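## Task

Shelf spots carry lot numbers on the shelf edge right underneath them, and several spots may have the same number. Get one cardboard box from lot 418 and one from lot 414 onto the desk, with nothing overhanging the desk's edge. All other cardboard boxes must remain on the shelves where they are. A lot that is missing from the storeroom is skipped. The desk must stay roughly in place, and the robot must not topple or finish leaning, or the task fails.

## Robot and tools

Robot: a simulated Hello Robot Stretch 3 with a single arm. It has a two-wheeled base (0.33 m long, 0.34 m wide, rounded rear), a lift running up a mast, and a telescoping arm that reaches out to the robot's right. The base turns about a point between the drive wheels, 0.05 m back from its front edge. It cannot drive sideways, so to shift the gripper forward or back you drive the base. With the arm pulled in and the wrist folded, a turn sweeps a 0.28 m radius. An unfolded, level wrist reaches past that circle.

Frames: the base frame has its origin on the floor between the drive wheels, with x forward, y left and z up, in metres. hand_pose is reported in this frame at the point where the closed fingertips meet. The odometry frame is the base frame as it stood when the scene began. base_odometry counts only wheel rotation, so wheel slip shows up as travel. Heading is in radians, positive to the left.

Tool move: one action per call. An action has base, joints or both, and may add speeds, pace or contact_limits. Alternatively it is {"servos": "reboot"} on its own, which re-enables any wrist or head servo that switched off. Calling move with no action just reports the state, the images and the scene number.
- base: a single object holding exactly one key. It is an offset from where the base last measured itself, not a pose. {"translate_m": d} drives straight d metres, forward positive, range -3 to 3. {"rotate_rad": d} turns in place d radians, left positive, range -6.4 to 6.4.
- joints: an object of absolute targets, keyed by joint name. lift_m 0 to 1.1 (m). arm_m 0 to 0.52 (m of extension). wrist_yaw_rad -1.345 to 4.42: 0 lines the gripper up with the arm, and positive swings it toward the front. wrist_pitch_rad -1.57 to 0.451: 0 is level, negative tips the fingertips down. wrist_roll_rad -2.911 to 2.918: 0 has the fingers side by side. gripper_m -0.089 to 0.179: larger is wider, and the actual fingertip gap is 0.007 to 0.025 less than the value. head_pan_rad -3.953 to 1.73: 0 faces forward, positive is left, -1.57 looks along the arm. head_tilt_rad -1.53 to 0.419: negative looks down.
- pace: "default" or "max". speeds: per-motion top speeds in the same units, no higher than the max. At default/max the top speeds are: translate 0.12/0.30 m/s, rotate 0.76/1.90 rad/s, lift 0.11/0.15 m/s, arm 0.14/0.40 m/s. The base is capped at 0.10 m/s and 0.63 rad/s unless lift_m is under 0.30, arm_m under 0.03 and wrist_yaw_rad above 2.54.
- contact_limits: motor-effort percentages from 1 to 100, given only alongside that motion's command. arm_m takes one number. lift_m takes {"down": v, "up": v}, where values below about 12 may trip during free motion. translate_m and rotate_rad take one number each, and the base has no contact stop unless you give one.
- cameras: a list of head_camera, nav_camera, wrist_camera or all. blocking: true or omitted waits until all motion stops; false returns in about half a second while motion continues. Any unknown key makes the call invalid, and an out-of-range value gets it refused. After a refusal or an uncommanded stop, the remaining calls in that reply are skipped.

Tool wait takes seconds (0 to 10) and optional cameras. stop brakes every motion you started. zoom_image takes camera and region [x0,y0,x1,y1] in pixels of that camera's latest image, at most 504 by 504. finished_scene takes scene, the current scene's number. Make no further calls after it in the same reply.

Reading results: the move line says done or the worst status. Statuses are moving, done, off_target (came to rest away from the target and may still be pushing), stopped, contact_stop (that joint goes slack), time_out (moves are cut off after 14 s), and torque_fault (the servo is limp until a reboot). on_its_own lists things you did not command; "held at" there is a target, not a reading. motor_effort is given in percent, with the peak in brackets. Positive wheel effort means pushing forward. lidar_m gives 12 distances in 30-degree sectors, counter-clockwise starting from straight ahead (4th is left, 7th is behind, 10th is right), measured at 0.17 m height, so a desk shows only its legs. wrist_depth_mm and head_depth_mm are 7x7 grids of depths in mm, and "-" means no reading. base_tilt is in degrees, with forward and right positive. The head_camera image arrives rotated and needs a quarter turn clockwise to be upright. nav_camera needs a quarter turn counterclockwise.

Gripping: to grip, close to a value below the box's width. To release, open at least 0.05 wider than the box. The reading alone does not show whether you are holding something.

Cautions: before folding the wrist (yaw to 3.0) or unfolding it, put lift_m between 0.32 and 0.95, pitch at -0.4 and roll near 0. With yaw below -0.4, keep pitch at -0.5 or lower. Pushing into something solid with the gripper above about 0.45 m, or driving while gripping or hooking a fixed object, can tip the robot. Use low contact limits, and back off if base_tilt shows a lean. Don't drop boxes, release them while they are moving, or strike the shelves or desk. Objects may occasionally get nudged by outside forces.

Each tool is called in YAML: its name, and indented under it one key for each argument.

## Session

move:

Scene clock: 0.00 s.
base_odometry: x=+0.000 y=+0.000 heading=+0.000
turned_by_wheels: +0.000
turned_by_imu: +0.000
base_tilt: forward=-0.3 right=-1.3
lidar_m: 0.73 0.73 0.85 1.53 2.66 1.26 1.01 1.11 1.82 1.63 1.40 0.83
head_depth_mm: 802 792 784 776 768 761 757 / 774 765 758 751 744 737 730 / 748 740 734 728 721 715 708 / 724 715 710 705 699 694 687 / 702 695 689 684 679 672 667 / 681 673 667 664 658 652 648 / 661 655 652 644 640 634 631
base_status: not commanded
joint_positions: lift_m=+0.374 arm_m=+0.001 wrist_yaw_rad=+3.009 wrist_pitch_rad=-0.462 wrist_roll_rad=+0.000 gripper_m=+0.037 head_pan_rad=+0.000 head_tilt_rad=-0.003
joint_status: not commanded
measured_speeds: all 0
motor_effort: left_wheel=-0.4 right_wheel=+0.1 lift_m=+22.4 arm_m=-1.9 wrist_yaw_rad=-1.0 wrist_pitch_rad=+1.9 wrist_roll_rad=-0.1 gripper_m=+0.3 head_pan_rad=+1.2 head_tilt_rad=+6.7
hand_pose: x=+0.0076 y=+0.0712 z=+0.3774 quat_wxyz=(+0.207, +0.697, +0.116, +0.676) (m; base frame)
wrist_depth_mm: - 138 - - - 859 - / - 151 - - - 975 - / - 167 922 - - 937 - / 840 775 203 821 806 791 762 / 698 671 212 657 648 671 666 / 590 599 126 579 128 582 578 / 522 546 287 355 507 509 509
pictures: head_camera (sideways), nav_camera (sideways), wrist_camera
camera_calibration:
head_camera: T_world_to_cam=[[0.049258, -0.0462949, -0.997713, 1.31416], [0.0559933, 0.997482, -0.0435198, 0.0560066], [0.997215, -0.0537216, 0.0517262, -0.117899], [0, 0, 0, 1]] pos_world=[0.0497012, -0.00136013, 1.31969]
nav_camera: T_world_to_cam=[[-0.0233498, 0.0170467, 0.999582, -1.25828], [0.00969844, -0.999804, 0.017277, 0.0275711], [0.99968, 0.0100978, 0.0231799, -0.0831342], [0, 0, 0, 1]] pos_world=[0.0534596, 0.0498547, 1.25921]
wrist_camera: T_world_to_cam=[[0.994963, -0.0965217, -0.0270514, 0.016197], [-0.0806635, -0.610724, -0.787724, 0.37395], [0.0595115, 0.785938, -0.615434, 0.342021], [0, 0, 0, 1]] pos_world=[-0.00630544, -0.0388635, 0.505499]

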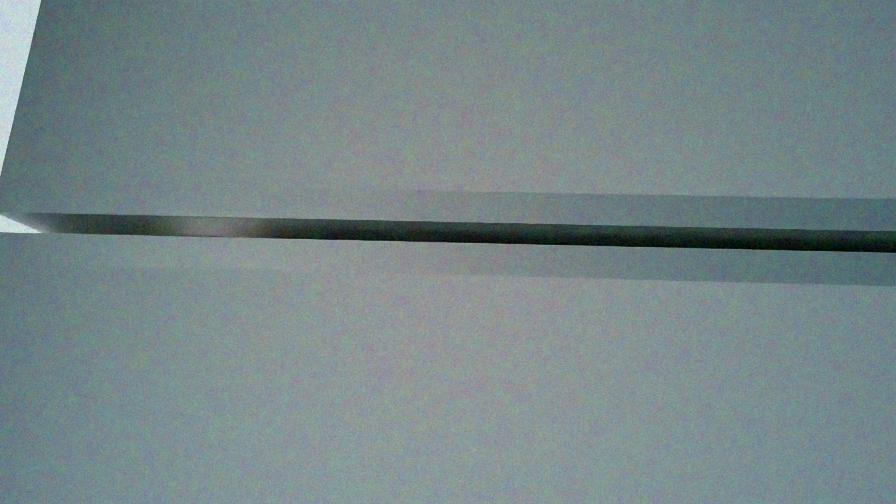

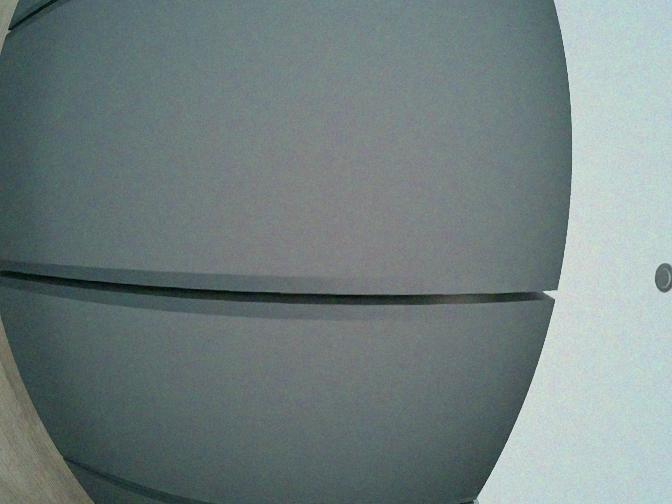

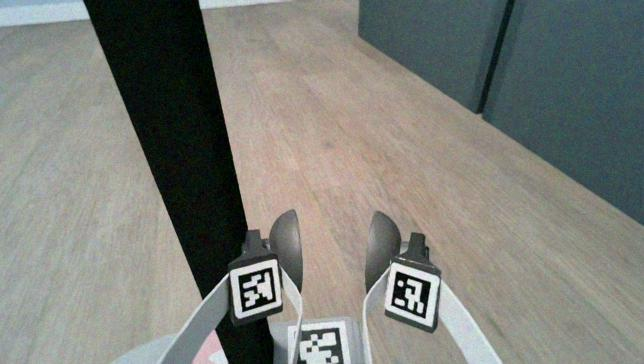

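Look around with the head.

move:
  joints: {"head_pan_rad":1.57,"head_tilt_rad":-0.3}
  cameras: ["nav_camera"]

move:
  joints: {"head_pan_rad":-1.57,"head_tilt_rad":-0.3}
  cameras: ["nav_camera","head_camera"]

move:
  joints: {"head_pan_rad":-3.14,"head_tilt_rad":-0.3}
  cameras: ["nav_camera","head_camera"]

Scene clock: 6.67 s.
move: done
base_odometry: x=+0.000 y=+0.000 heading=+0.000
turned_by_wheels: +0.000
turned_by_imu: +0.000
base_tilt: forward=-0.5 right=-1.2
lidar_m: 0.72 0.72 0.85 1.53 2.66 1.26 1.01 1.11 1.82 1.62 1.39 0.83
head_depth_mm: 1248 1257 1260 1271 1285 1300 1304 / 2430 1562 1574 1589 1607 1619 1506 / 2420 2524 2659 2795 2887 1935 1554 / 2353 2433 2588 2724 2801 2008 1535 / 2286 2404 2538 2670 2734 1991 1536 / 2271 2360 2489 2602 2671 1996 1532 / 2199 2302 2392 2533 2645 1976 1516
base_status: not commanded
joint_positions: lift_m=+0.374 arm_m=+0.001 wrist_yaw_rad=+3.009 wrist_pitch_rad=-0.462 wrist_roll_rad=+0.000 gripper_m=+0.037 head_pan_rad=+1.607 head_tilt_rad=-0.300
joint_status: all done
measured_speeds: all 0
motor_effort: left_wheel=-0.3(0.8) right_wheel=+0.3(1.1) lift_m=+23.5(23.9) arm_m=-6.8(7.2) wrist_yaw_rad=-1.1(1.5) wrist_pitch_rad=+1.9(2.0) wrist_roll_rad=-0.1(0.3) gripper_m=+0.9(0.9) head_pan_rad=-3.0(5.4) head_tilt_rad=-3.2(8.5)
hand_pose: x=+0.0076 y=+0.0712 z=+0.3774 quat_wxyz=(+0.207, +0.697, +0.116, +0.676) (m; base frame)
wrist_depth_mm: - 138 - - - 852 - / - 151 - - - 968 - / - 167 936 - - 933 - / 835 782 204 815 797 801 760 / 704 668 211 666 649 673 667 / 600 597 126 576 129 588 580 / 524 537 287 353 499 515 510
pictures: nav_camera (sideways)
camera_calibration:
nav_camera: T_world_to_cam=[[-0.0268107, 0.269682, 0.962576, -1.20962], [0.998631, 0.0504998, 0.0136665, 0.0263028], [-0.0449243, 0.961624, -0.270667, 0.305733], [0, 0, 0, 1]] pos_world=[-0.0449628, 0.0308862, 1.24675]

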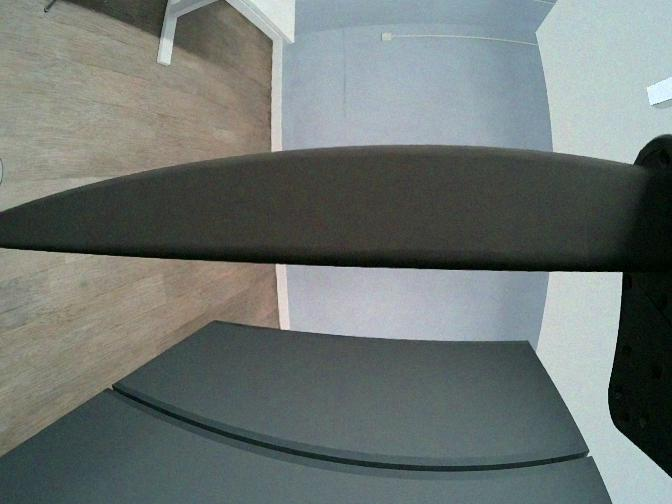

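Scene clock: 9.57 s.
move: done
base_odometry: x=+0.000 y=+0.000 heading=+0.000
turned_by_wheels: +0.000
turned_by_imu: +0.000
base_tilt: forward=-0.3 right=-1.2
lidar_m: 0.72 0.73 0.85 1.53 2.66 1.26 1.01 1.11 1.81 1.62 1.39 0.83
head_depth_mm: 1802 1807 1894 1982 2418 2039 1563 / 1914 2042 2139 2170 2182 1998 1556 / 1839 1972 2121 2233 2307 1936 1549 / 1704 1923 2022 2157 2133 1890 1544 / 1432 1489 1572 1666 1755 1810 1528 / 1609 1800 1909 2017 2056 1866 1532 / 1646 1758 1866 1957 1917 1857 1520
base_status: not commanded
joint_positions: lift_m=+0.374 arm_m=+0.001 wrist_yaw_rad=+3.009 wrist_pitch_rad=-0.462 wrist_roll_rad=+0.000 gripper_m=+0.037 head_pan_rad=-1.578 head_tilt_rad=-0.300
joint_status: all done
measured_speeds: translate_m=+0.000 rotate_rad=+0.000 lift_m=+0.000 arm_m=+0.000 wrist_yaw_rad=+0.000 wrist_pitch_rad=+0.000 wrist_roll_rad=+0.000 head_pan_rad=+0.024 head_tilt_rad=+0.000
motor_effort: left_wheel=-0.3(0.8) right_wheel=-0.4(1.1) lift_m=+23.4(23.9) arm_m=-9.9(10.2) wrist_yaw_rad=-1.0(1.6) wrist_pitch_rad=+1.9(2.1) wrist_roll_rad=-0.2(0.3) gripper_m=+0.2(1.1) head_pan_rad=+3.8(4.8) head_tilt_rad=-2.7(7.1)
hand_pose: x=+0.0076 y=+0.0712 z=+0.3774 quat_wxyz=(+0.207, +0.697, +0.116, +0.676) (m; base frame)
wrist_depth_mm: - 139 - - - 850 - / - 151 - - - 973 - / - 167 936 - - 948 - / 838 775 204 802 788 807 777 / 695 674 212 662 650 674 666 / 597 596 126 573 129 585 578 / 520 539 289 353 499 508 509
pictures: head_camera (sideways), nav_camera (sideways)
camera_calibration:
head_camera: T_world_to_cam=[[-0.0444634, 0.245425, -0.968395, 1.27616], [0.997156, -0.0481441, -0.0579853, 0.0690472], [-0.0608536, -0.968219, -0.242587, 0.271691], [0, 0, 0, 1]] pos_world=[0.00442507, -0.0468219, 1.30574]
nav_camera: T_world_to_cam=[[0.015053, -0.270608, 0.962572, -1.20985], [-0.999882, -0.00697188, 0.0136765, 0.038425], [0.00300997, -0.962664, -0.270681, 0.305542], [0, 0, 0, 1]] pos_world=[0.0557128, -0.032992, 1.24675]

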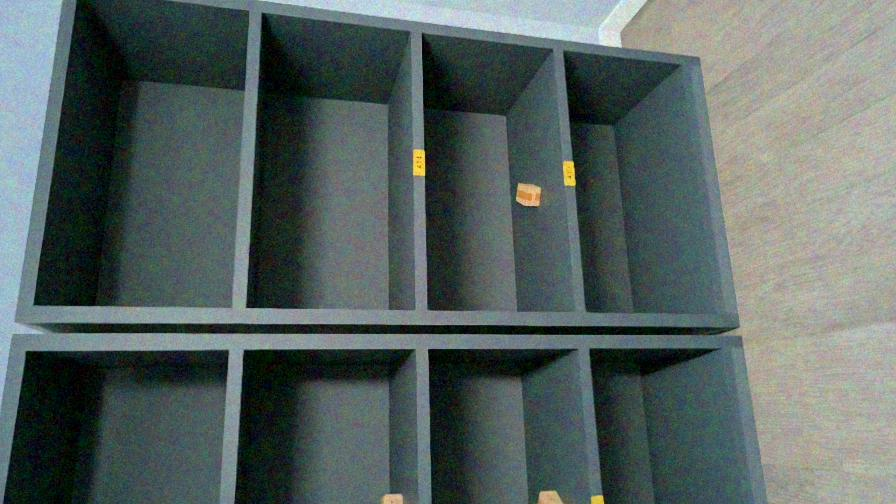

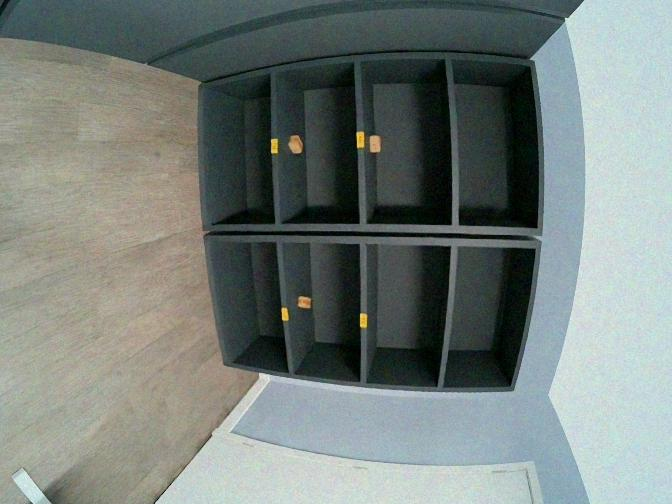

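Scene clock: 10.80 s.
move: done
base_odometry: x=+0.000 y=+0.000 heading=+0.000
turned_by_wheels: +0.000
turned_by_imu: +0.000
base_tilt: forward=-0.3 right=-1.3
lidar_m: 0.73 0.73 0.85 1.53 2.66 1.26 1.01 1.12 1.82 1.63 1.39 0.82
head_depth_mm: 1548 1644 1727 1815 1348 1795 1562 / 1498 1574 1661 1752 1340 1218 1503 / 1447 1526 1608 1690 1333 1051 1499 / 1409 1482 1553 1638 1317 998 1480 / 1368 1436 1497 1581 1310 983 1536 / 1318 1380 1455 1530 1296 940 1482 / 1293 1342 1413 1479 1277 892 1467
base_status: not commanded
joint_positions: lift_m=+0.374 arm_m=+0.001 wrist_yaw_rad=+3.009 wrist_pitch_rad=-0.462 wrist_roll_rad=+0.000 gripper_m=+0.037 head_pan_rad=-3.177 head_tilt_rad=-0.300
joint_status: all done
measured_speeds: all 0
motor_effort: left_wheel=-0.2(0.7) right_wheel=+0.3(0.9) lift_m=+23.4(23.8) arm_m=-11.2(11.9) wrist_yaw_rad=+0.0(1.8) wrist_pitch_rad=+1.9(2.0) wrist_roll_rad=+0.1(0.2) gripper_m=+0.6(0.9) head_pan_rad=+3.4(6.4) head_tilt_rad=-2.1(9.0)
hand_pose: x=+0.0076 y=+0.0712 z=+0.3774 quat_wxyz=(+0.207, +0.697, +0.116, +0.676) (m; base frame)
wrist_depth_mm: - 139 - - - 855 - / - 151 - - - 978 - / - 168 919 - - 934 - / 833 766 204 817 811 805 773 / 691 681 212 669 663 672 667 / 605 601 126 570 129 581 576 / 529 537 289 355 503 511 509
pictures: head_camera (sideways), nav_camera (sideways)
camera_calibration:
head_camera: T_world_to_cam=[[0.24656, 0.0376087, -0.968398, 1.27439], [-0.0758625, -0.995432, -0.0579737, 0.0755341], [-0.966154, 0.087759, -0.24258, 0.277233], [0, 0, 0, 1]] pos_world=[-0.040633, 0.0029313, 1.30574]
nav_camera: T_world_to_cam=[[-0.270904, -0.0075222, 0.962577, -1.20813], [0.0208227, 0.99969, 0.0136725, 0.032284], [-0.962381, 0.0237474, -0.270664, 0.311346], [0, 0, 0, 1]] pos_world=[-0.0283262, -0.0487554, 1.24675]

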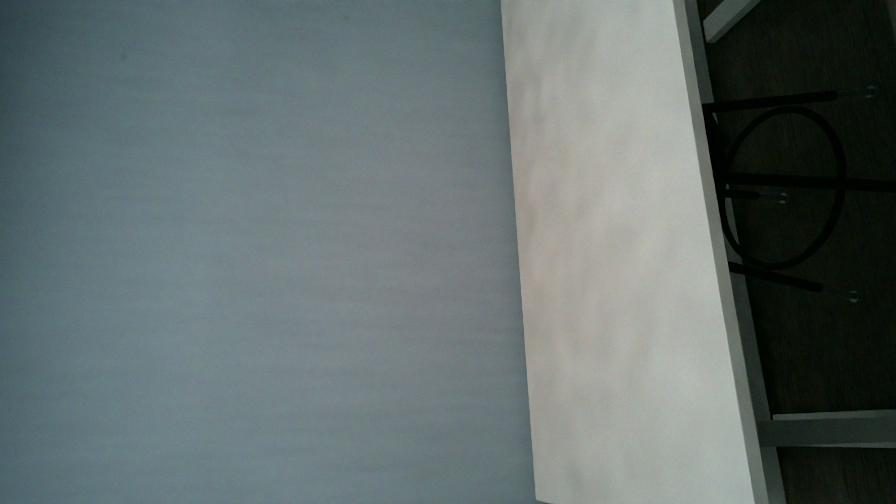

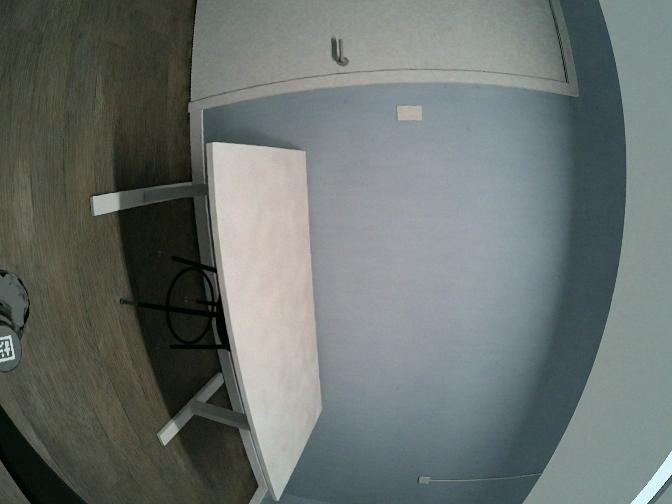

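move:
  joints: {"head_pan_rad":-1.4,"head_tilt_rad":-0.4}
  cameras: ["head_camera"]

zoom_image:
  camera: "head_camera"
  region: [300, 0, 600, 200]

zoom_image:
  camera: "head_camera"
  region: [300, 280, 600, 480]

Scene clock: 21.60 s.
move: done
base_odometry: x=+0.000 y=+0.000 heading=+0.000
turned_by_wheels: +0.000
turned_by_imu: +0.000
base_tilt: forward=-0.3 right=-1.3
lidar_m: 0.73 0.73 0.85 1.53 2.66 1.26 1.01 1.12 1.81 1.62 1.39 0.83
head_depth_mm: 1785 1867 1984 2138 2206 1800 1435 / 1768 1876 1974 2111 2191 1801 1410 / 1474 1484 1832 2084 2047 1783 1407 / 1755 1820 1836 1927 1953 1776 1402 / 1754 1839 1935 2052 2146 1760 1397 / 1722 1829 1908 2022 2108 1761 1394 / 1711 1819 1903 2020 2073 1744 1384
base_status: not commanded
joint_positions: lift_m=+0.374 arm_m=+0.001 wrist_yaw_rad=+3.009 wrist_pitch_rad=-0.462 wrist_roll_rad=+0.000 gripper_m=+0.037 head_pan_rad=-1.392 head_tilt_rad=-0.401
joint_status: all done
measured_speeds: translate_m=+0.000 rotate_rad=+0.000 lift_m=+0.000 arm_m=+0.000 wrist_yaw_rad=+0.000 wrist_pitch_rad=+0.000 wrist_roll_rad=+0.000 head_pan_rad=-0.024 head_tilt_rad=+0.000
motor_effort: left_wheel=+0.0(0.8) right_wheel=+0.6(1.2) lift_m=+23.2(24.0) arm_m=-13.2(13.7) wrist_yaw_rad=+0.1(1.7) wrist_pitch_rad=+2.0(2.1) wrist_roll_rad=+0.1(0.4) gripper_m=+0.4(1.0) head_pan_rad=-2.7(5.6) head_tilt_rad=-2.8(6.5)
hand_pose: x=+0.0076 y=+0.0712 z=+0.3774 quat_wxyz=(+0.207, +0.697, +0.116, +0.676) (m; base frame)
wrist_depth_mm: - 139 - - - 849 - / - 150 - - - 980 - / - 167 920 - - 951 - / 829 756 204 803 803 798 767 / 695 673 211 671 660 669 664 / 597 595 126 570 129 582 581 / 522 535 289 355 496 508 514
pictures: head_camera (sideways)
camera_calibration:
head_camera: T_world_to_cam=[[-0.106336, 0.327744, -0.938763, 1.23781], [0.987737, 0.14336, -0.0618337, 0.0741301], [0.114315, -0.933826, -0.338969, 0.396088], [0, 0, 0, 1]] pos_world=[0.0131247, -0.0464354, 1.30086]

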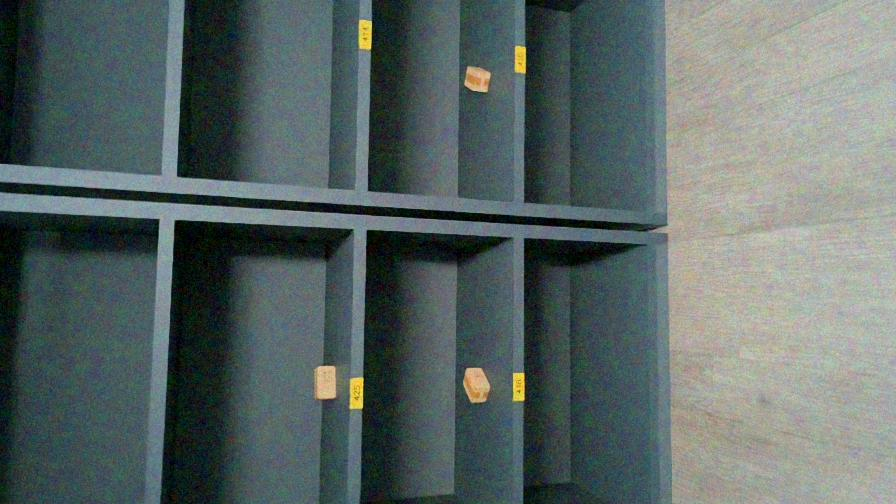

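Scaled by 1.680 from the camera's 896x504 image, which has a finer 1280x720 frame.

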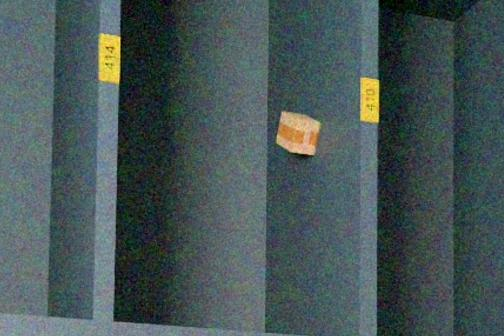

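Scaled by 1.680 from the camera's 896x504 image, which has a finer 1280x720 frame.

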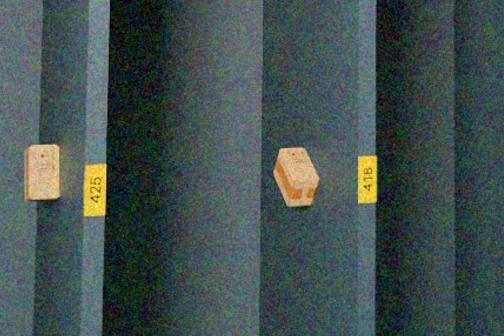

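move:
  base: {"rotate_rad":-1.11}
  pace: "max"

move:
  base: {"translate_m":0.83}

move:
  base: {"rotate_rad":1.357}
  joints: {"lift_m":0.8,"head_pan_rad":-1.57,"head_tilt_rad":-0.5}
  cameras: ["head_camera","nav_camera"]

zoom_image:
  camera: "nav_camera"
  region: [180, 20, 440, 280]

Scene clock: 78.97 s.
move: done
base_odometry: x=+0.000 y=+0.000 heading=-1.110
turned_by_wheels: -1.110
turned_by_imu: -1.091
base_tilt: forward=-0.3 right=-1.1
lidar_m: 1.51 0.85 0.73 0.73 0.83 1.40 2.66 1.26 1.01 1.11 1.76 1.62
head_depth_mm: 1273 1333 1423 1487 1112 924 1391 / 1326 1397 1484 1575 1235 1604 1380 / 1358 1434 1531 1631 1755 1775 1418 / 1418 1496 1588 1716 1833 1779 1403 / 1474 1574 1684 1810 1942 1760 1397 / 1537 1648 1756 1918 2071 1741 1395 / 1613 1725 1872 2020 2155 1738 1381
base_status: done
joint_positions: lift_m=+0.374 arm_m=+0.001 wrist_yaw_rad=+3.009 wrist_pitch_rad=-0.462 wrist_roll_rad=+0.000 gripper_m=+0.037 head_pan_rad=-1.400 head_tilt_rad=-0.401
joint_status: not commanded
measured_speeds: all 0
motor_effort: left_wheel=+8.2(12.0) right_wheel=-10.0(13.7) lift_m=+23.2(24.3) arm_m=-12.2(13.5) wrist_yaw_rad=-0.3(1.7) wrist_pitch_rad=+2.0(2.0) wrist_roll_rad=+0.0(0.3) gripper_m=+0.8(0.9) head_pan_rad=-2.7(3.6) head_tilt_rad=+3.3(3.6)
hand_pose: x=+0.0076 y=+0.0712 z=+0.3774 quat_wxyz=(+0.207, +0.697, +0.116, +0.676) (m; base frame)
wrist_depth_mm: - 139 - - - - - / - 151 161 - - - - / - 166 176 - - - - / 842 759 204 796 804 797 782 / 705 672 211 661 655 674 671 / 593 601 126 570 128 584 577 / 526 535 287 356 502 509 511
pictures: none

Scene clock: 88.40 s.
move: done
base_odometry: x=+0.369 y=-0.743 heading=-1.110
turned_by_wheels: +0.000
turned_by_imu: +0.000
base_tilt: forward=-0.4 right=-1.2
lidar_m: 0.97 0.63 0.53 0.53 0.61 1.02 3.43 1.53 1.51 1.74 1.48 0.90
head_depth_mm: 1415 1490 1581 1679 1780 1811 1442 / 1475 1548 1647 1759 1872 1789 1423 / 1530 1618 1713 1826 1967 1788 1415 / 1601 1709 1804 1943 2096 1771 1412 / 1676 1780 1892 2023 2185 1763 1395 / 1295 1389 1468 1600 1673 1679 1398 / 1361 1462 1541 1698 1467 1628 1346
base_status: done
joint_positions: lift_m=+0.374 arm_m=+0.001 wrist_yaw_rad=+3.009 wrist_pitch_rad=-0.462 wrist_roll_rad=+0.000 gripper_m=+0.037 head_pan_rad=-1.400 head_tilt_rad=-0.400
joint_status: not commanded
measured_speeds: all 0
motor_effort: left_wheel=+5.0(13.6) right_wheel=+4.2(10.9) lift_m=+23.9(24.7) arm_m=-8.5(12.9) wrist_yaw_rad=+0.4(2.1) wrist_pitch_rad=+1.9(2.1) wrist_roll_rad=+0.2(0.4) gripper_m=+0.6(1.0) head_pan_rad=-2.0(3.9) head_tilt_rad=+5.3(5.7)
hand_pose: x=+0.0076 y=+0.0712 z=+0.3774 quat_wxyz=(+0.207, +0.697, +0.116, +0.676) (m; base frame)
wrist_depth_mm: 615 139 - - - - 494 / 661 150 161 - - - 539 / - 167 175 - - - 587 / 797 773 194 - - - 651 / 681 672 211 660 657 660 658 / 594 597 126 571 129 585 575 / 526 538 289 354 498 512 509
pictures: none

Scene clock: 93.10 s.
move: done
base_odometry: x=+0.369 y=-0.743 heading=+0.247
turned_by_wheels: +1.357
turned_by_imu: +1.335
base_tilt: forward=-0.2 right=-1.1
lidar_m: 0.53 0.55 0.76 2.18 1.66 1.52 1.73 1.54 0.90 1.27 0.74 0.55
head_depth_mm: 835 1082 1049 916 1011 1080 1231 / 859 1128 1182 1267 1242 1304 1237 / 887 1129 1186 1346 1241 1422 1244 / 922 1132 1187 1342 1228 1417 1231 / 962 1124 1188 1346 1176 1414 1233 / 1004 1131 1180 1344 1209 1405 1238 / 1047 1126 1171 1276 1193 1347 1234
base_status: done
joint_positions: lift_m=+0.800 arm_m=+0.001 wrist_yaw_rad=+3.009 wrist_pitch_rad=-0.462 wrist_roll_rad=+0.000 gripper_m=+0.037 head_pan_rad=-1.570 head_tilt_rad=-0.500
joint_status: all done
measured_speeds: all 0
motor_effort: left_wheel=-9.0(12.1) right_wheel=+8.7(13.1) lift_m=+30.1(34.7) arm_m=-13.1(13.6) wrist_yaw_rad=+0.6(1.9) wrist_pitch_rad=+2.1(2.1) wrist_roll_rad=+0.0(0.3) gripper_m=+0.9(1.1) head_pan_rad=+3.3(5.1) head_tilt_rad=-3.9(9.8)
hand_pose: x=+0.0076 y=+0.0711 z=+0.8028 quat_wxyz=(+0.208, +0.697, +0.116, +0.676) (m; base frame)
wrist_depth_mm: - 138 - - - - - / - 151 - - - - - / - 167 - - - - - / - - 204 - - - - / - - 212 - - - - / - - 126 - 129 - - / 979 966 286 944 921 952 -
pictures: head_camera (sideways), nav_camera (sideways)
camera_calibration:
head_camera: T_world_to_cam=[[-0.0465256, 0.432404, -0.900479, 1.18752], [0.997504, -0.0278227, -0.064899, 0.0779897], [-0.0531164, -0.90125, -0.430031, 0.515581], [0, 0, 0, 1]] pos_world=[0.00484089, -0.0466523, 1.29611]
nav_camera: T_world_to_cam=[[0.0173068, -0.456102, 0.889759, -1.11487], [-0.999793, -0.017414, 0.0105204, 0.0426236], [0.0106959, -0.889757, -0.456309, 0.547076], [0, 0, 0, 1]] pos_world=[0.0560582, -0.0209893, 1.24116]

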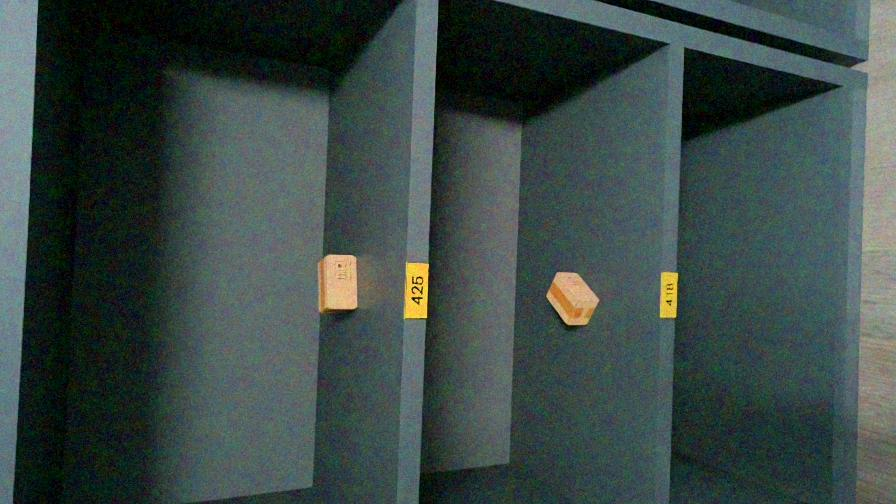

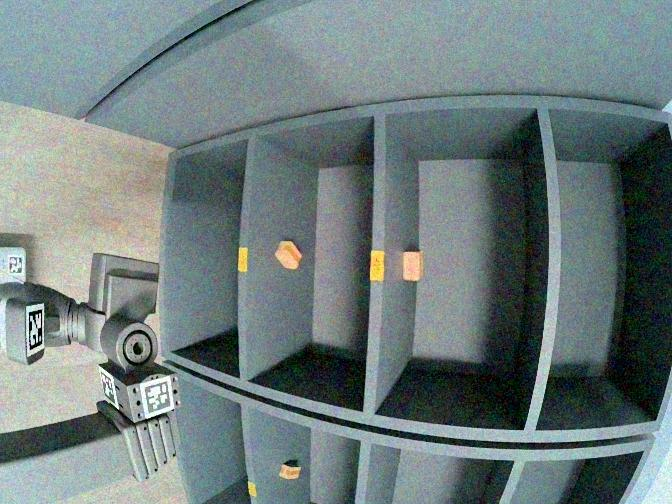

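Scaled by 1.938 from the camera's 672x504 image, which has a finer 792x594 frame.

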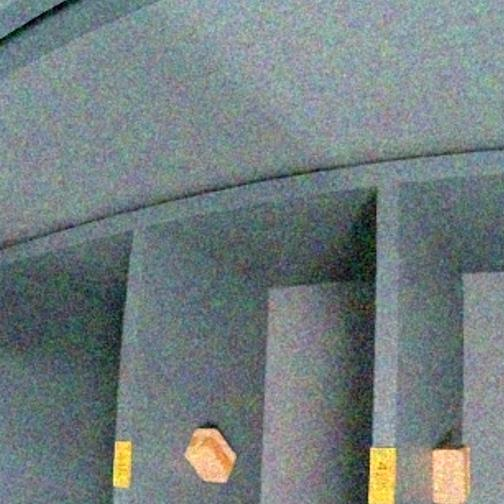

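zoom_image:
  camera: "head_camera"
  region: [500, 230, 700, 370]

move:
  joints: {"wrist_yaw_rad":0.0,"gripper_m":0.17}
  cameras: ["wrist_camera"]

Scaled by 2.520 from the camera's 896x504 image, which has a finer 1280x720 frame.

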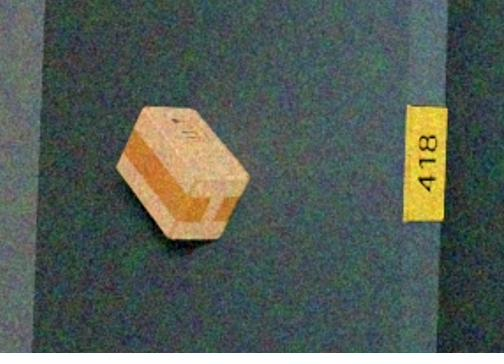

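Scene clock: 111.57 s.
move: done
base_odometry: x=+0.369 y=-0.743 heading=+0.247
turned_by_wheels: +0.000
turned_by_imu: +0.000
base_tilt: forward=-0.4 right=-1.2
lidar_m: 0.53 0.55 0.76 2.17 1.66 1.51 1.73 1.55 0.90 1.27 0.75 0.55
head_depth_mm: 835 1081 1048 917 1012 1078 1228 / 861 1128 1186 1269 1245 1298 1241 / 892 1126 1184 1357 1239 1427 1234 / 921 1130 1183 1348 1228 1410 1237 / 961 1130 1188 1357 1168 1405 1243 / 1004 1137 1190 1341 1210 1401 1238 / 1051 1130 1168 1284 1198 1347 1232
base_status: not commanded
joint_positions: lift_m=+0.800 arm_m=+0.001 wrist_yaw_rad=+0.003 wrist_pitch_rad=-0.462 wrist_roll_rad=+0.000 gripper_m=+0.170 head_pan_rad=-1.570 head_tilt_rad=-0.500
joint_status: all done
measured_speeds: all 0
motor_effort: left_wheel=-8.5(9.2) right_wheel=+8.1(9.2) lift_m=+30.7(31.5) arm_m=-11.3(12.0) wrist_yaw_rad=-3.0(6.4) wrist_pitch_rad=+2.0(2.1) wrist_roll_rad=-0.3(0.3) gripper_m=+0.3(82.4) head_pan_rad=+3.1(4.0) head_tilt_rad=-4.3(5.0)
hand_pose: x=-0.0208 y=-0.3641 z=+0.8028 quat_wxyz=(+0.689, +0.163, -0.688, -0.161) (m; base frame)
wrist_depth_mm: - - - - - - 518 / - - - - - - - / - - - - - 748 625 / - - - - - 695 - / - 144 - - - 140 - / - 127 - - - 884 - / - 956 946 964 948 921 106
pictures: wrist_camera
camera_calibration:
wrist_camera: T_world_to_cam=[[-0.998883, -0.0387538, -0.0270523, -0.00659396], [-0.00259702, 0.616533, -0.787325, 0.889094], [0.0471905, -0.786374, -0.615945, 0.375313], [0, 0, 0, 1]] pos_world=[-0.0219888, -0.253275, 0.930999]

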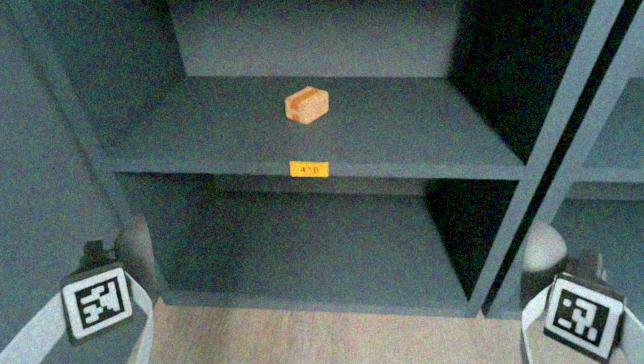

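move:
  base: {"rotate_rad":-1.022}

move:
  base: {"translate_m":0.316}

move:
  base: {"rotate_rad":1.03}
  joints: {"wrist_pitch_rad":-0.6}

move:
  joints: {"wrist_yaw_rad":-0.5,"lift_m":0.72,"arm_m":0.1}
  cameras: ["wrist_camera","head_camera"]

Scene clock: 138.13 s.
move: done
base_odometry: x=+0.369 y=-0.743 heading=-0.774
turned_by_wheels: -1.022
turned_by_imu: -1.006
base_tilt: forward=-0.4 right=-1.3
lidar_m: 0.72 0.55 0.53 0.56 0.80 3.43 1.65 1.52 1.73 1.54 0.90 1.27
head_depth_mm: 1449 1538 1636 1744 1881 1631 1326 / 1545 1645 1760 1889 1971 1617 1318 / 1631 1749 1883 2033 2091 1611 1317 / 1292 1425 1560 2069 1912 1607 1303 / 1339 1481 1548 1680 1869 1600 1302 / 1397 1565 1510 1716 1720 1504 1292 / 1301 1415 1195 1555 1256 1481 1254
base_status: done
joint_positions: lift_m=+0.800 arm_m=+0.001 wrist_yaw_rad=+0.003 wrist_pitch_rad=-0.462 wrist_roll_rad=+0.000 gripper_m=+0.170 head_pan_rad=-1.570 head_tilt_rad=-0.500
joint_status: not commanded
measured_speeds: all 0
motor_effort: left_wheel=+7.4(12.5) right_wheel=-10.5(13.1) lift_m=+30.3(31.5) arm_m=-12.8(13.4) wrist_yaw_rad=-3.0(4.4) wrist_pitch_rad=+2.0(2.1) wrist_roll_rad=+0.1(0.3) gripper_m=+0.5(1.2) head_pan_rad=+2.9(4.0) head_tilt_rad=-3.0(4.3)
hand_pose: x=-0.0209 y=-0.3641 z=+0.8028 quat_wxyz=(+0.689, +0.163, -0.688, -0.161) (m; base frame)
wrist_depth_mm: - - - - - - - / - - - - - - - / - - - - - - - / 674 - - - - - - / - 850 - - - - - / 123 141 - - - - - / - 913 951 963 951 909 106
pictures: none

Scene clock: 142.43 s.
move: done
base_odometry: x=+0.595 y=-0.964 heading=-0.774
turned_by_wheels: +0.000
turned_by_imu: +0.000
base_tilt: forward=-0.5 right=-1.1
lidar_m: 0.49 0.37 0.36 0.38 0.54 1.72 2.34 1.80 1.90 0.77 0.80 0.99
head_depth_mm: 1595 1705 1822 1948 2030 1638 1329 / 1292 1444 1884 2075 2103 1620 1314 / 1331 1461 1524 1667 1861 1611 1306 / 1179 1563 1397 1740 1410 1563 1316 / 962 1445 1230 1466 1177 1452 1259 / 640 688 745 816 902 979 1126 / 629 690 764 785 975 932 1184
base_status: done
joint_positions: lift_m=+0.800 arm_m=+0.001 wrist_yaw_rad=+0.003 wrist_pitch_rad=-0.462 wrist_roll_rad=+0.000 gripper_m=+0.170 head_pan_rad=-1.570 head_tilt_rad=-0.500
joint_status: not commanded
measured_speeds: all 0
motor_effort: left_wheel=+5.1(11.9) right_wheel=+4.9(10.2) lift_m=+30.5(31.1) arm_m=-12.2(13.6) wrist_yaw_rad=-2.9(4.2) wrist_pitch_rad=+2.0(2.1) wrist_roll_rad=+0.0(0.4) gripper_m=+0.7(1.1) head_pan_rad=+2.7(4.0) head_tilt_rad=-3.3(4.6)
hand_pose: x=-0.0209 y=-0.3641 z=+0.8028 quat_wxyz=(+0.689, +0.163, -0.688, -0.161) (m; base frame)
wrist_depth_mm: 726 - - - - - - / - - 582 - - - - / - 777 - - - - - / - - 671 - - - - / - 144 777 - - - - / - 127 934 - - - - / - - 910 942 937 936 106
pictures: none

Scene clock: 145.20 s.
move: done
base_odometry: x=+0.595 y=-0.964 heading=+0.255
turned_by_wheels: +1.030
turned_by_imu: +1.013
base_tilt: forward=-0.3 right=-1.3
lidar_m: 0.36 0.38 0.53 1.52 1.96 1.80 1.91 0.77 0.78 1.00 0.50 0.38
head_depth_mm: 820 886 965 738 1154 968 852 / 820 888 961 730 1150 957 828 / 821 886 960 723 1141 924 839 / 820 889 952 712 1143 944 816 / 822 886 955 706 1142 944 835 / 824 892 959 700 1117 936 830 / 749 807 825 689 862 876 837
base_status: done
joint_positions: lift_m=+0.800 arm_m=+0.001 wrist_yaw_rad=+0.003 wrist_pitch_rad=-0.610 wrist_roll_rad=+0.000 gripper_m=+0.170 head_pan_rad=-1.570 head_tilt_rad=-0.500
joint_status: all done
measured_speeds: all 0
motor_effort: left_wheel=-9.1(13.1) right_wheel=+9.0(12.6) lift_m=+29.9(30.8) arm_m=-12.8(13.7) wrist_yaw_rad=-2.1(4.3) wrist_pitch_rad=+1.3(3.6) wrist_roll_rad=-0.1(0.3) gripper_m=+0.5(1.1) head_pan_rad=+2.4(3.1) head_tilt_rad=-2.6(4.4)
hand_pose: x=-0.0210 y=-0.3418 z=+0.7722 quat_wxyz=(+0.675, +0.213, -0.674, -0.212) (m; base frame)
wrist_depth_mm: - - - - - - 716 / - - - - - - 698 / 409 - - - 577 - - / 448 - - - - - - / 431 143 - - - - - / 117 124 - - - - - / - - 874 841 843 - 106
pictures: none

Scene clock: 147.17 s.
move: done
base_odometry: x=+0.595 y=-0.964 heading=+0.255
turned_by_wheels: +0.000
turned_by_imu: +0.000
base_tilt: forward=-0.4 right=-1.3
lidar_m: 0.36 0.38 0.53 1.52 1.97 1.80 1.90 0.77 0.78 1.00 0.51 0.38
head_depth_mm: 818 883 962 739 1153 967 850 / 819 886 966 728 1151 962 800 / 821 886 953 722 1143 924 444 / 822 889 954 714 1140 947 801 / 822 887 954 705 1138 946 837 / 820 888 959 697 1116 938 1136 / 744 807 826 691 865 878 836
base_status: not commanded
joint_positions: lift_m=+0.720 arm_m=+0.100 wrist_yaw_rad=-0.497 wrist_pitch_rad=-0.611 wrist_roll_rad=+0.000 gripper_m=+0.170 head_pan_rad=-1.570 head_tilt_rad=-0.500
joint_status: all done
measured_speeds: all 0
motor_effort: left_wheel=-8.5(9.5) right_wheel=+8.7(9.2) lift_m=+23.0(28.9) arm_m=+13.5(14.5) wrist_yaw_rad=-2.6(6.2) wrist_pitch_rad=+1.6(1.7) wrist_roll_rad=-0.2(0.3) gripper_m=+0.5(1.1) head_pan_rad=+2.1(3.0) head_tilt_rad=-2.9(3.8)
hand_pose: x=-0.1150 y=-0.4173 z=+0.6920 quat_wxyz=(+0.602, +0.040, -0.706, -0.372) (m; base frame)
wrist_depth_mm: - - - - 710 - - / - - 466 - - 564 - / - - 437 - - - - / - - - - - 572 - / - 143 - - - 139 962 / - 124 - - - 812 871 / - - - - 789 781 106
pictures: head_camera (sideways), wrist_camera
camera_calibration:
head_camera: T_world_to_cam=[[-0.0466566, 0.432398, -0.900475, 1.18752], [0.997509, -0.0275842, -0.0649298, 0.0780406], [-0.0529144, -0.901261, -0.430034, 0.515584], [0, 0, 0, 1]] pos_world=[0.00484107, -0.0466522, 1.29611]
wrist_camera: T_world_to_cam=[[-0.892944, 0.449027, -0.0320263, 0.113405], [0.345701, 0.638421, -0.687684, 0.814642], [-0.288342, -0.625135, -0.725303, 0.37411], [0, 0, 0, 1]] pos_world=[-0.0724868, -0.337137, 0.835192]

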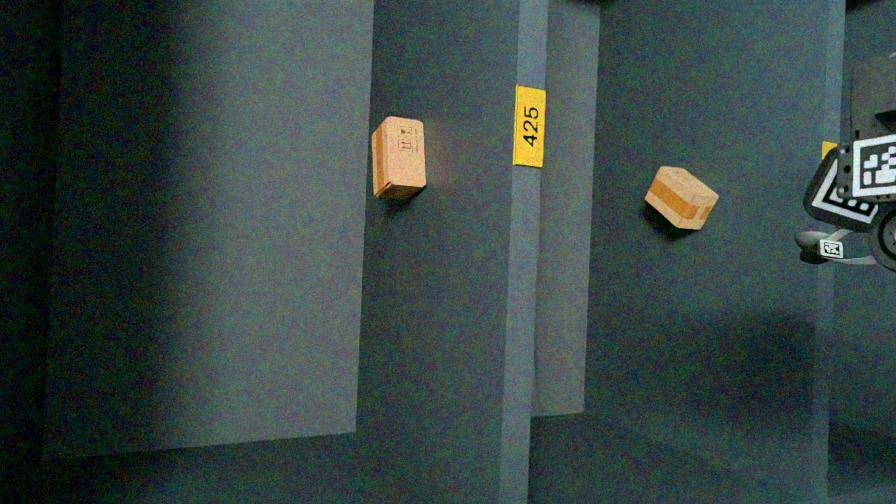

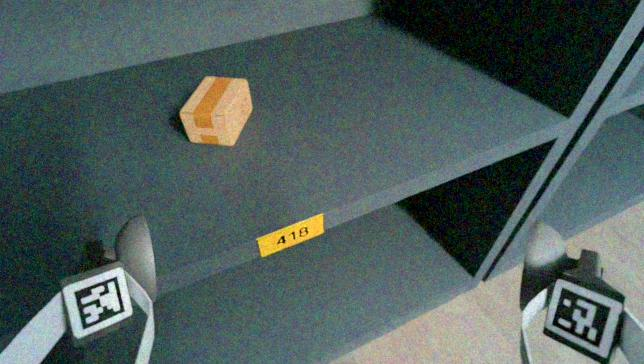

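move:
  joints: {"arm_m":0.37,"lift_m":0.66}
  cameras: ["wrist_camera"]

Scene clock: 167.33 s.
move: done
base_odometry: x=+0.595 y=-0.964 heading=+0.255
turned_by_wheels: +0.000
turned_by_imu: +0.000
base_tilt: forward=-0.4 right=-1.2
lidar_m: 0.36 0.38 0.53 1.52 1.97 1.80 1.90 0.77 0.78 1.00 0.50 0.38
head_depth_mm: 818 880 965 738 1154 968 851 / 819 882 967 731 1149 934 442 / 819 887 953 720 1145 582 819 / 822 884 956 715 1136 603 837 / 820 888 955 704 1144 944 836 / 821 891 956 697 1117 935 1126 / 745 807 825 688 862 877 835
base_status: not commanded
joint_positions: lift_m=+0.660 arm_m=+0.370 wrist_yaw_rad=-0.497 wrist_pitch_rad=-0.611 wrist_roll_rad=+0.000 gripper_m=+0.170 head_pan_rad=-1.570 head_tilt_rad=-0.500
joint_status: all done
measured_speeds: all 0
motor_effort: left_wheel=-9.1(9.1) right_wheel=+8.0(9.1) lift_m=+30.9(33.3) arm_m=+12.9(15.6) wrist_yaw_rad=-3.2(4.7) wrist_pitch_rad=+1.5(1.7) wrist_roll_rad=-0.3(0.3) gripper_m=+0.4(1.2) head_pan_rad=+1.8(2.4) head_tilt_rad=-2.5(3.4)
hand_pose: x=-0.1151 y=-0.6872 z=+0.6320 quat_wxyz=(+0.601, +0.040, -0.706, -0.372) (m; base frame)
wrist_depth_mm: 316 337 - - - 529 - / - - - - - - - / - - - - - - - / 324 324 319 268 316 317 311 / 294 292 277 239 287 283 282 / 117 141 251 246 254 248 251 / 225 228 232 231 229 225 106
pictures: wrist_camera
camera_calibration:
wrist_camera: T_world_to_cam=[[-0.892838, 0.449235, -0.0320511, 0.232871], [0.345983, 0.638586, -0.687389, 0.945579], [-0.288332, -0.624817, -0.725582, 0.162143], [0, 0, 0, 1]] pos_world=[-0.072487, -0.607137, 0.775092]

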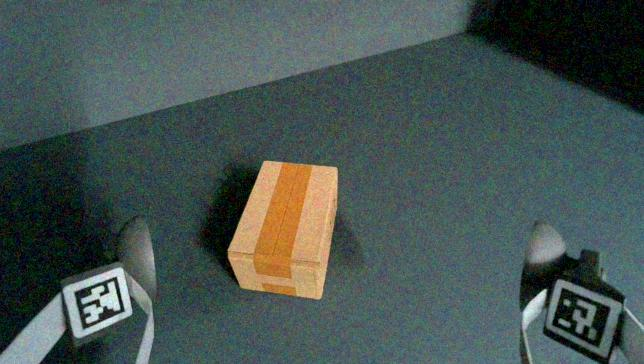

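move:
  joints: {"arm_m":0.45,"lift_m":0.587}
  contact_limits: {"lift_m":{"down":15}}
  cameras: ["wrist_camera"]

Scene clock: 182.93 s.
move: done
base_odometry: x=+0.595 y=-0.964 heading=+0.255
turned_by_wheels: +0.000
turned_by_imu: +0.000
base_tilt: forward=-0.2 right=-1.2
lidar_m: 0.36 0.38 0.53 1.53 1.97 1.81 1.90 0.77 0.78 1.00 0.50 0.38
head_depth_mm: 818 883 962 738 1157 966 853 / 818 885 964 730 1149 959 802 / 819 881 954 721 1140 690 794 / 819 888 952 711 1136 707 838 / 821 889 954 702 1141 941 836 / 822 888 952 695 1123 936 1124 / 745 806 824 690 862 876 837
base_status: not commanded
joint_positions: lift_m=+0.587 arm_m=+0.450 wrist_yaw_rad=-0.497 wrist_pitch_rad=-0.611 wrist_roll_rad=+0.000 gripper_m=+0.170 head_pan_rad=-1.570 head_tilt_rad=-0.500
joint_status: all done
measured_speeds: all 0
motor_effort: left_wheel=-8.5(9.3) right_wheel=+8.0(9.0) lift_m=+23.8(29.2) arm_m=+13.3(15.0) wrist_yaw_rad=-2.2(4.2) wrist_pitch_rad=+1.6(1.7) wrist_roll_rad=+0.1(0.3) gripper_m=+0.6(1.1) head_pan_rad=+1.3(2.1) head_tilt_rad=-2.1(2.7)
contact_limits: lift_m down 15 (down: maximum 72; up: maximum 65)
hand_pose: x=-0.1151 y=-0.7672 z=+0.5590 quat_wxyz=(+0.601, +0.040, -0.706, -0.372) (m; base frame)
wrist_depth_mm: 257 282 312 336 - - - / 281 303 321 318 310 307 307 / 273 270 268 265 262 261 258 / 234 231 231 157 168 224 223 / 204 202 201 140 146 197 195 / 123 141 172 125 129 172 170 / 116 159 158 118 121 158 106
pictures: wrist_camera
camera_calibration:
wrist_camera: T_world_to_cam=[[-0.892838, 0.449235, -0.0320511, 0.26647], [0.345983, 0.638586, -0.687389, 0.946486], [-0.288332, -0.624817, -0.725582, 0.0591899], [0, 0, 0, 1]] pos_world=[-0.072487, -0.687137, 0.702092]

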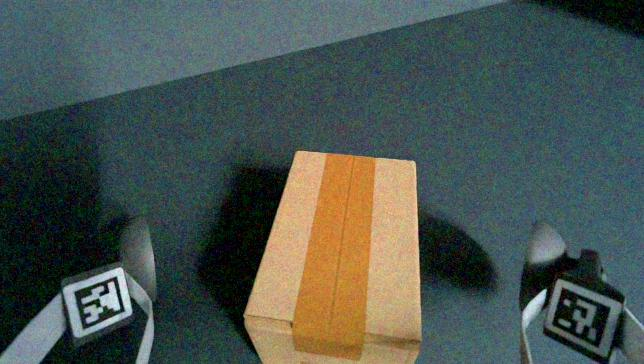

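move:
  joints: {"gripper_m":0.03}

move:
  joints: {"lift_m":0.70}
  cameras: ["wrist_camera"]

Scene clock: 194.30 s.
move: done
base_odometry: x=+0.595 y=-0.964 heading=+0.255
turned_by_wheels: +0.000
turned_by_imu: +0.000
base_tilt: forward=-0.4 right=-1.3
lidar_m: 0.36 0.38 0.52 1.53 1.97 1.81 1.90 0.77 0.78 1.00 0.50 0.38
head_depth_mm: 818 884 964 740 1151 970 852 / 817 888 961 730 1150 959 805 / 820 883 954 721 1143 689 794 / 819 889 957 716 1143 709 837 / 823 887 959 704 1145 945 836 / 824 884 956 698 1123 935 1127 / 748 805 824 692 861 875 835
base_status: not commanded
joint_positions: lift_m=+0.587 arm_m=+0.450 wrist_yaw_rad=-0.497 wrist_pitch_rad=-0.606 wrist_roll_rad=+0.000 gripper_m=+0.031 head_pan_rad=-1.570 head_tilt_rad=-0.500
joint_status: all done
measured_speeds: all 0
motor_effort: left_wheel=-8.1(9.1) right_wheel=+7.0(8.8) lift_m=+28.2(28.2) arm_m=+12.6(14.2) wrist_yaw_rad=-3.3(4.3) wrist_pitch_rad=+0.5(1.7) wrist_roll_rad=-0.3(0.6) gripper_m=-20.0(91.9) head_pan_rad=+0.6(1.4) head_tilt_rad=-0.8(2.6)
contact_limits: lift_m down 15 (down: maximum 72; up: maximum 65)
hand_pose: x=-0.1155 y=-0.7680 z=+0.5600 quat_wxyz=(+0.602, +0.039, -0.706, -0.371) (m; base frame)
wrist_depth_mm: 257 280 311 336 - - - / 279 304 319 313 309 313 309 / 278 276 274 271 266 265 262 / 238 234 234 161 169 227 225 / 208 206 154 141 143 199 197 / 183 182 131 125 127 176 176 / 165 157 156 122 123 122 159
pictures: none

Scene clock: 196.17 s.
move: done
base_odometry: x=+0.595 y=-0.964 heading=+0.255
turned_by_wheels: +0.000
turned_by_imu: +0.000
base_tilt: forward=-0.2 right=-1.1
lidar_m: 0.36 0.38 0.52 1.53 1.97 1.80 1.90 0.77 0.78 1.00 0.51 0.38
head_depth_mm: 816 884 964 737 1151 970 848 / 821 886 959 730 1146 905 389 / 821 888 953 721 628 868 842 / 823 885 957 713 659 915 834 / 821 889 957 703 1140 944 833 / 821 889 957 699 1120 939 1131 / 743 806 824 692 862 874 835
base_status: not commanded
joint_positions: lift_m=+0.700 arm_m=+0.450 wrist_yaw_rad=-0.497 wrist_pitch_rad=-0.617 wrist_roll_rad=+0.000 gripper_m=+0.031 head_pan_rad=-1.570 head_tilt_rad=-0.500
joint_status: all done
measured_speeds: all 0
motor_effort: left_wheel=-7.6(8.1) right_wheel=+6.7(7.7) lift_m=+31.3(33.8) arm_m=+11.3(13.8) wrist_yaw_rad=-4.1(4.7) wrist_pitch_rad=+2.7(2.9) wrist_roll_rad=-0.1(0.3) gripper_m=-18.9(20.3) head_pan_rad=+0.6(1.2) head_tilt_rad=-1.4(2.2)
hand_pose: x=-0.1145 y=-0.7662 z=+0.6707 quat_wxyz=(+0.600, +0.043, -0.705, -0.374) (m; base frame)
wrist_depth_mm: 261 281 312 331 - - - / 281 308 333 - - 514 - / 307 328 - - - - - / 333 - - 183 - - - / 332 323 153 155 156 318 318 / 303 301 131 129 128 285 291 / 279 259 130 120 117 255 262
pictures: wrist_camera
camera_calibration:
wrist_camera: T_world_to_cam=[[-0.892694, 0.449508, -0.0322525, 0.270476], [0.348184, 0.642493, -0.68262, 1.02255], [-0.286121, -0.620601, -0.730061, 0.147465], [0, 0, 0, 1]] pos_world=[-0.0723913, -0.687046, 0.814396]

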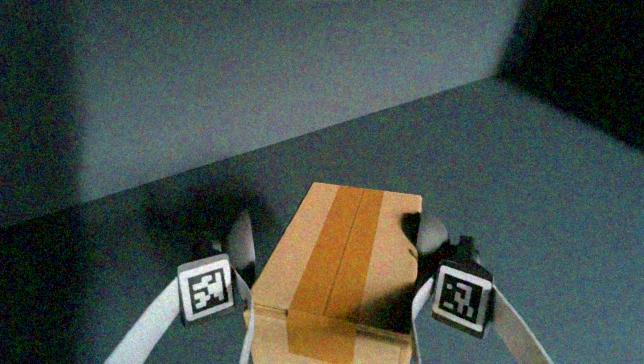

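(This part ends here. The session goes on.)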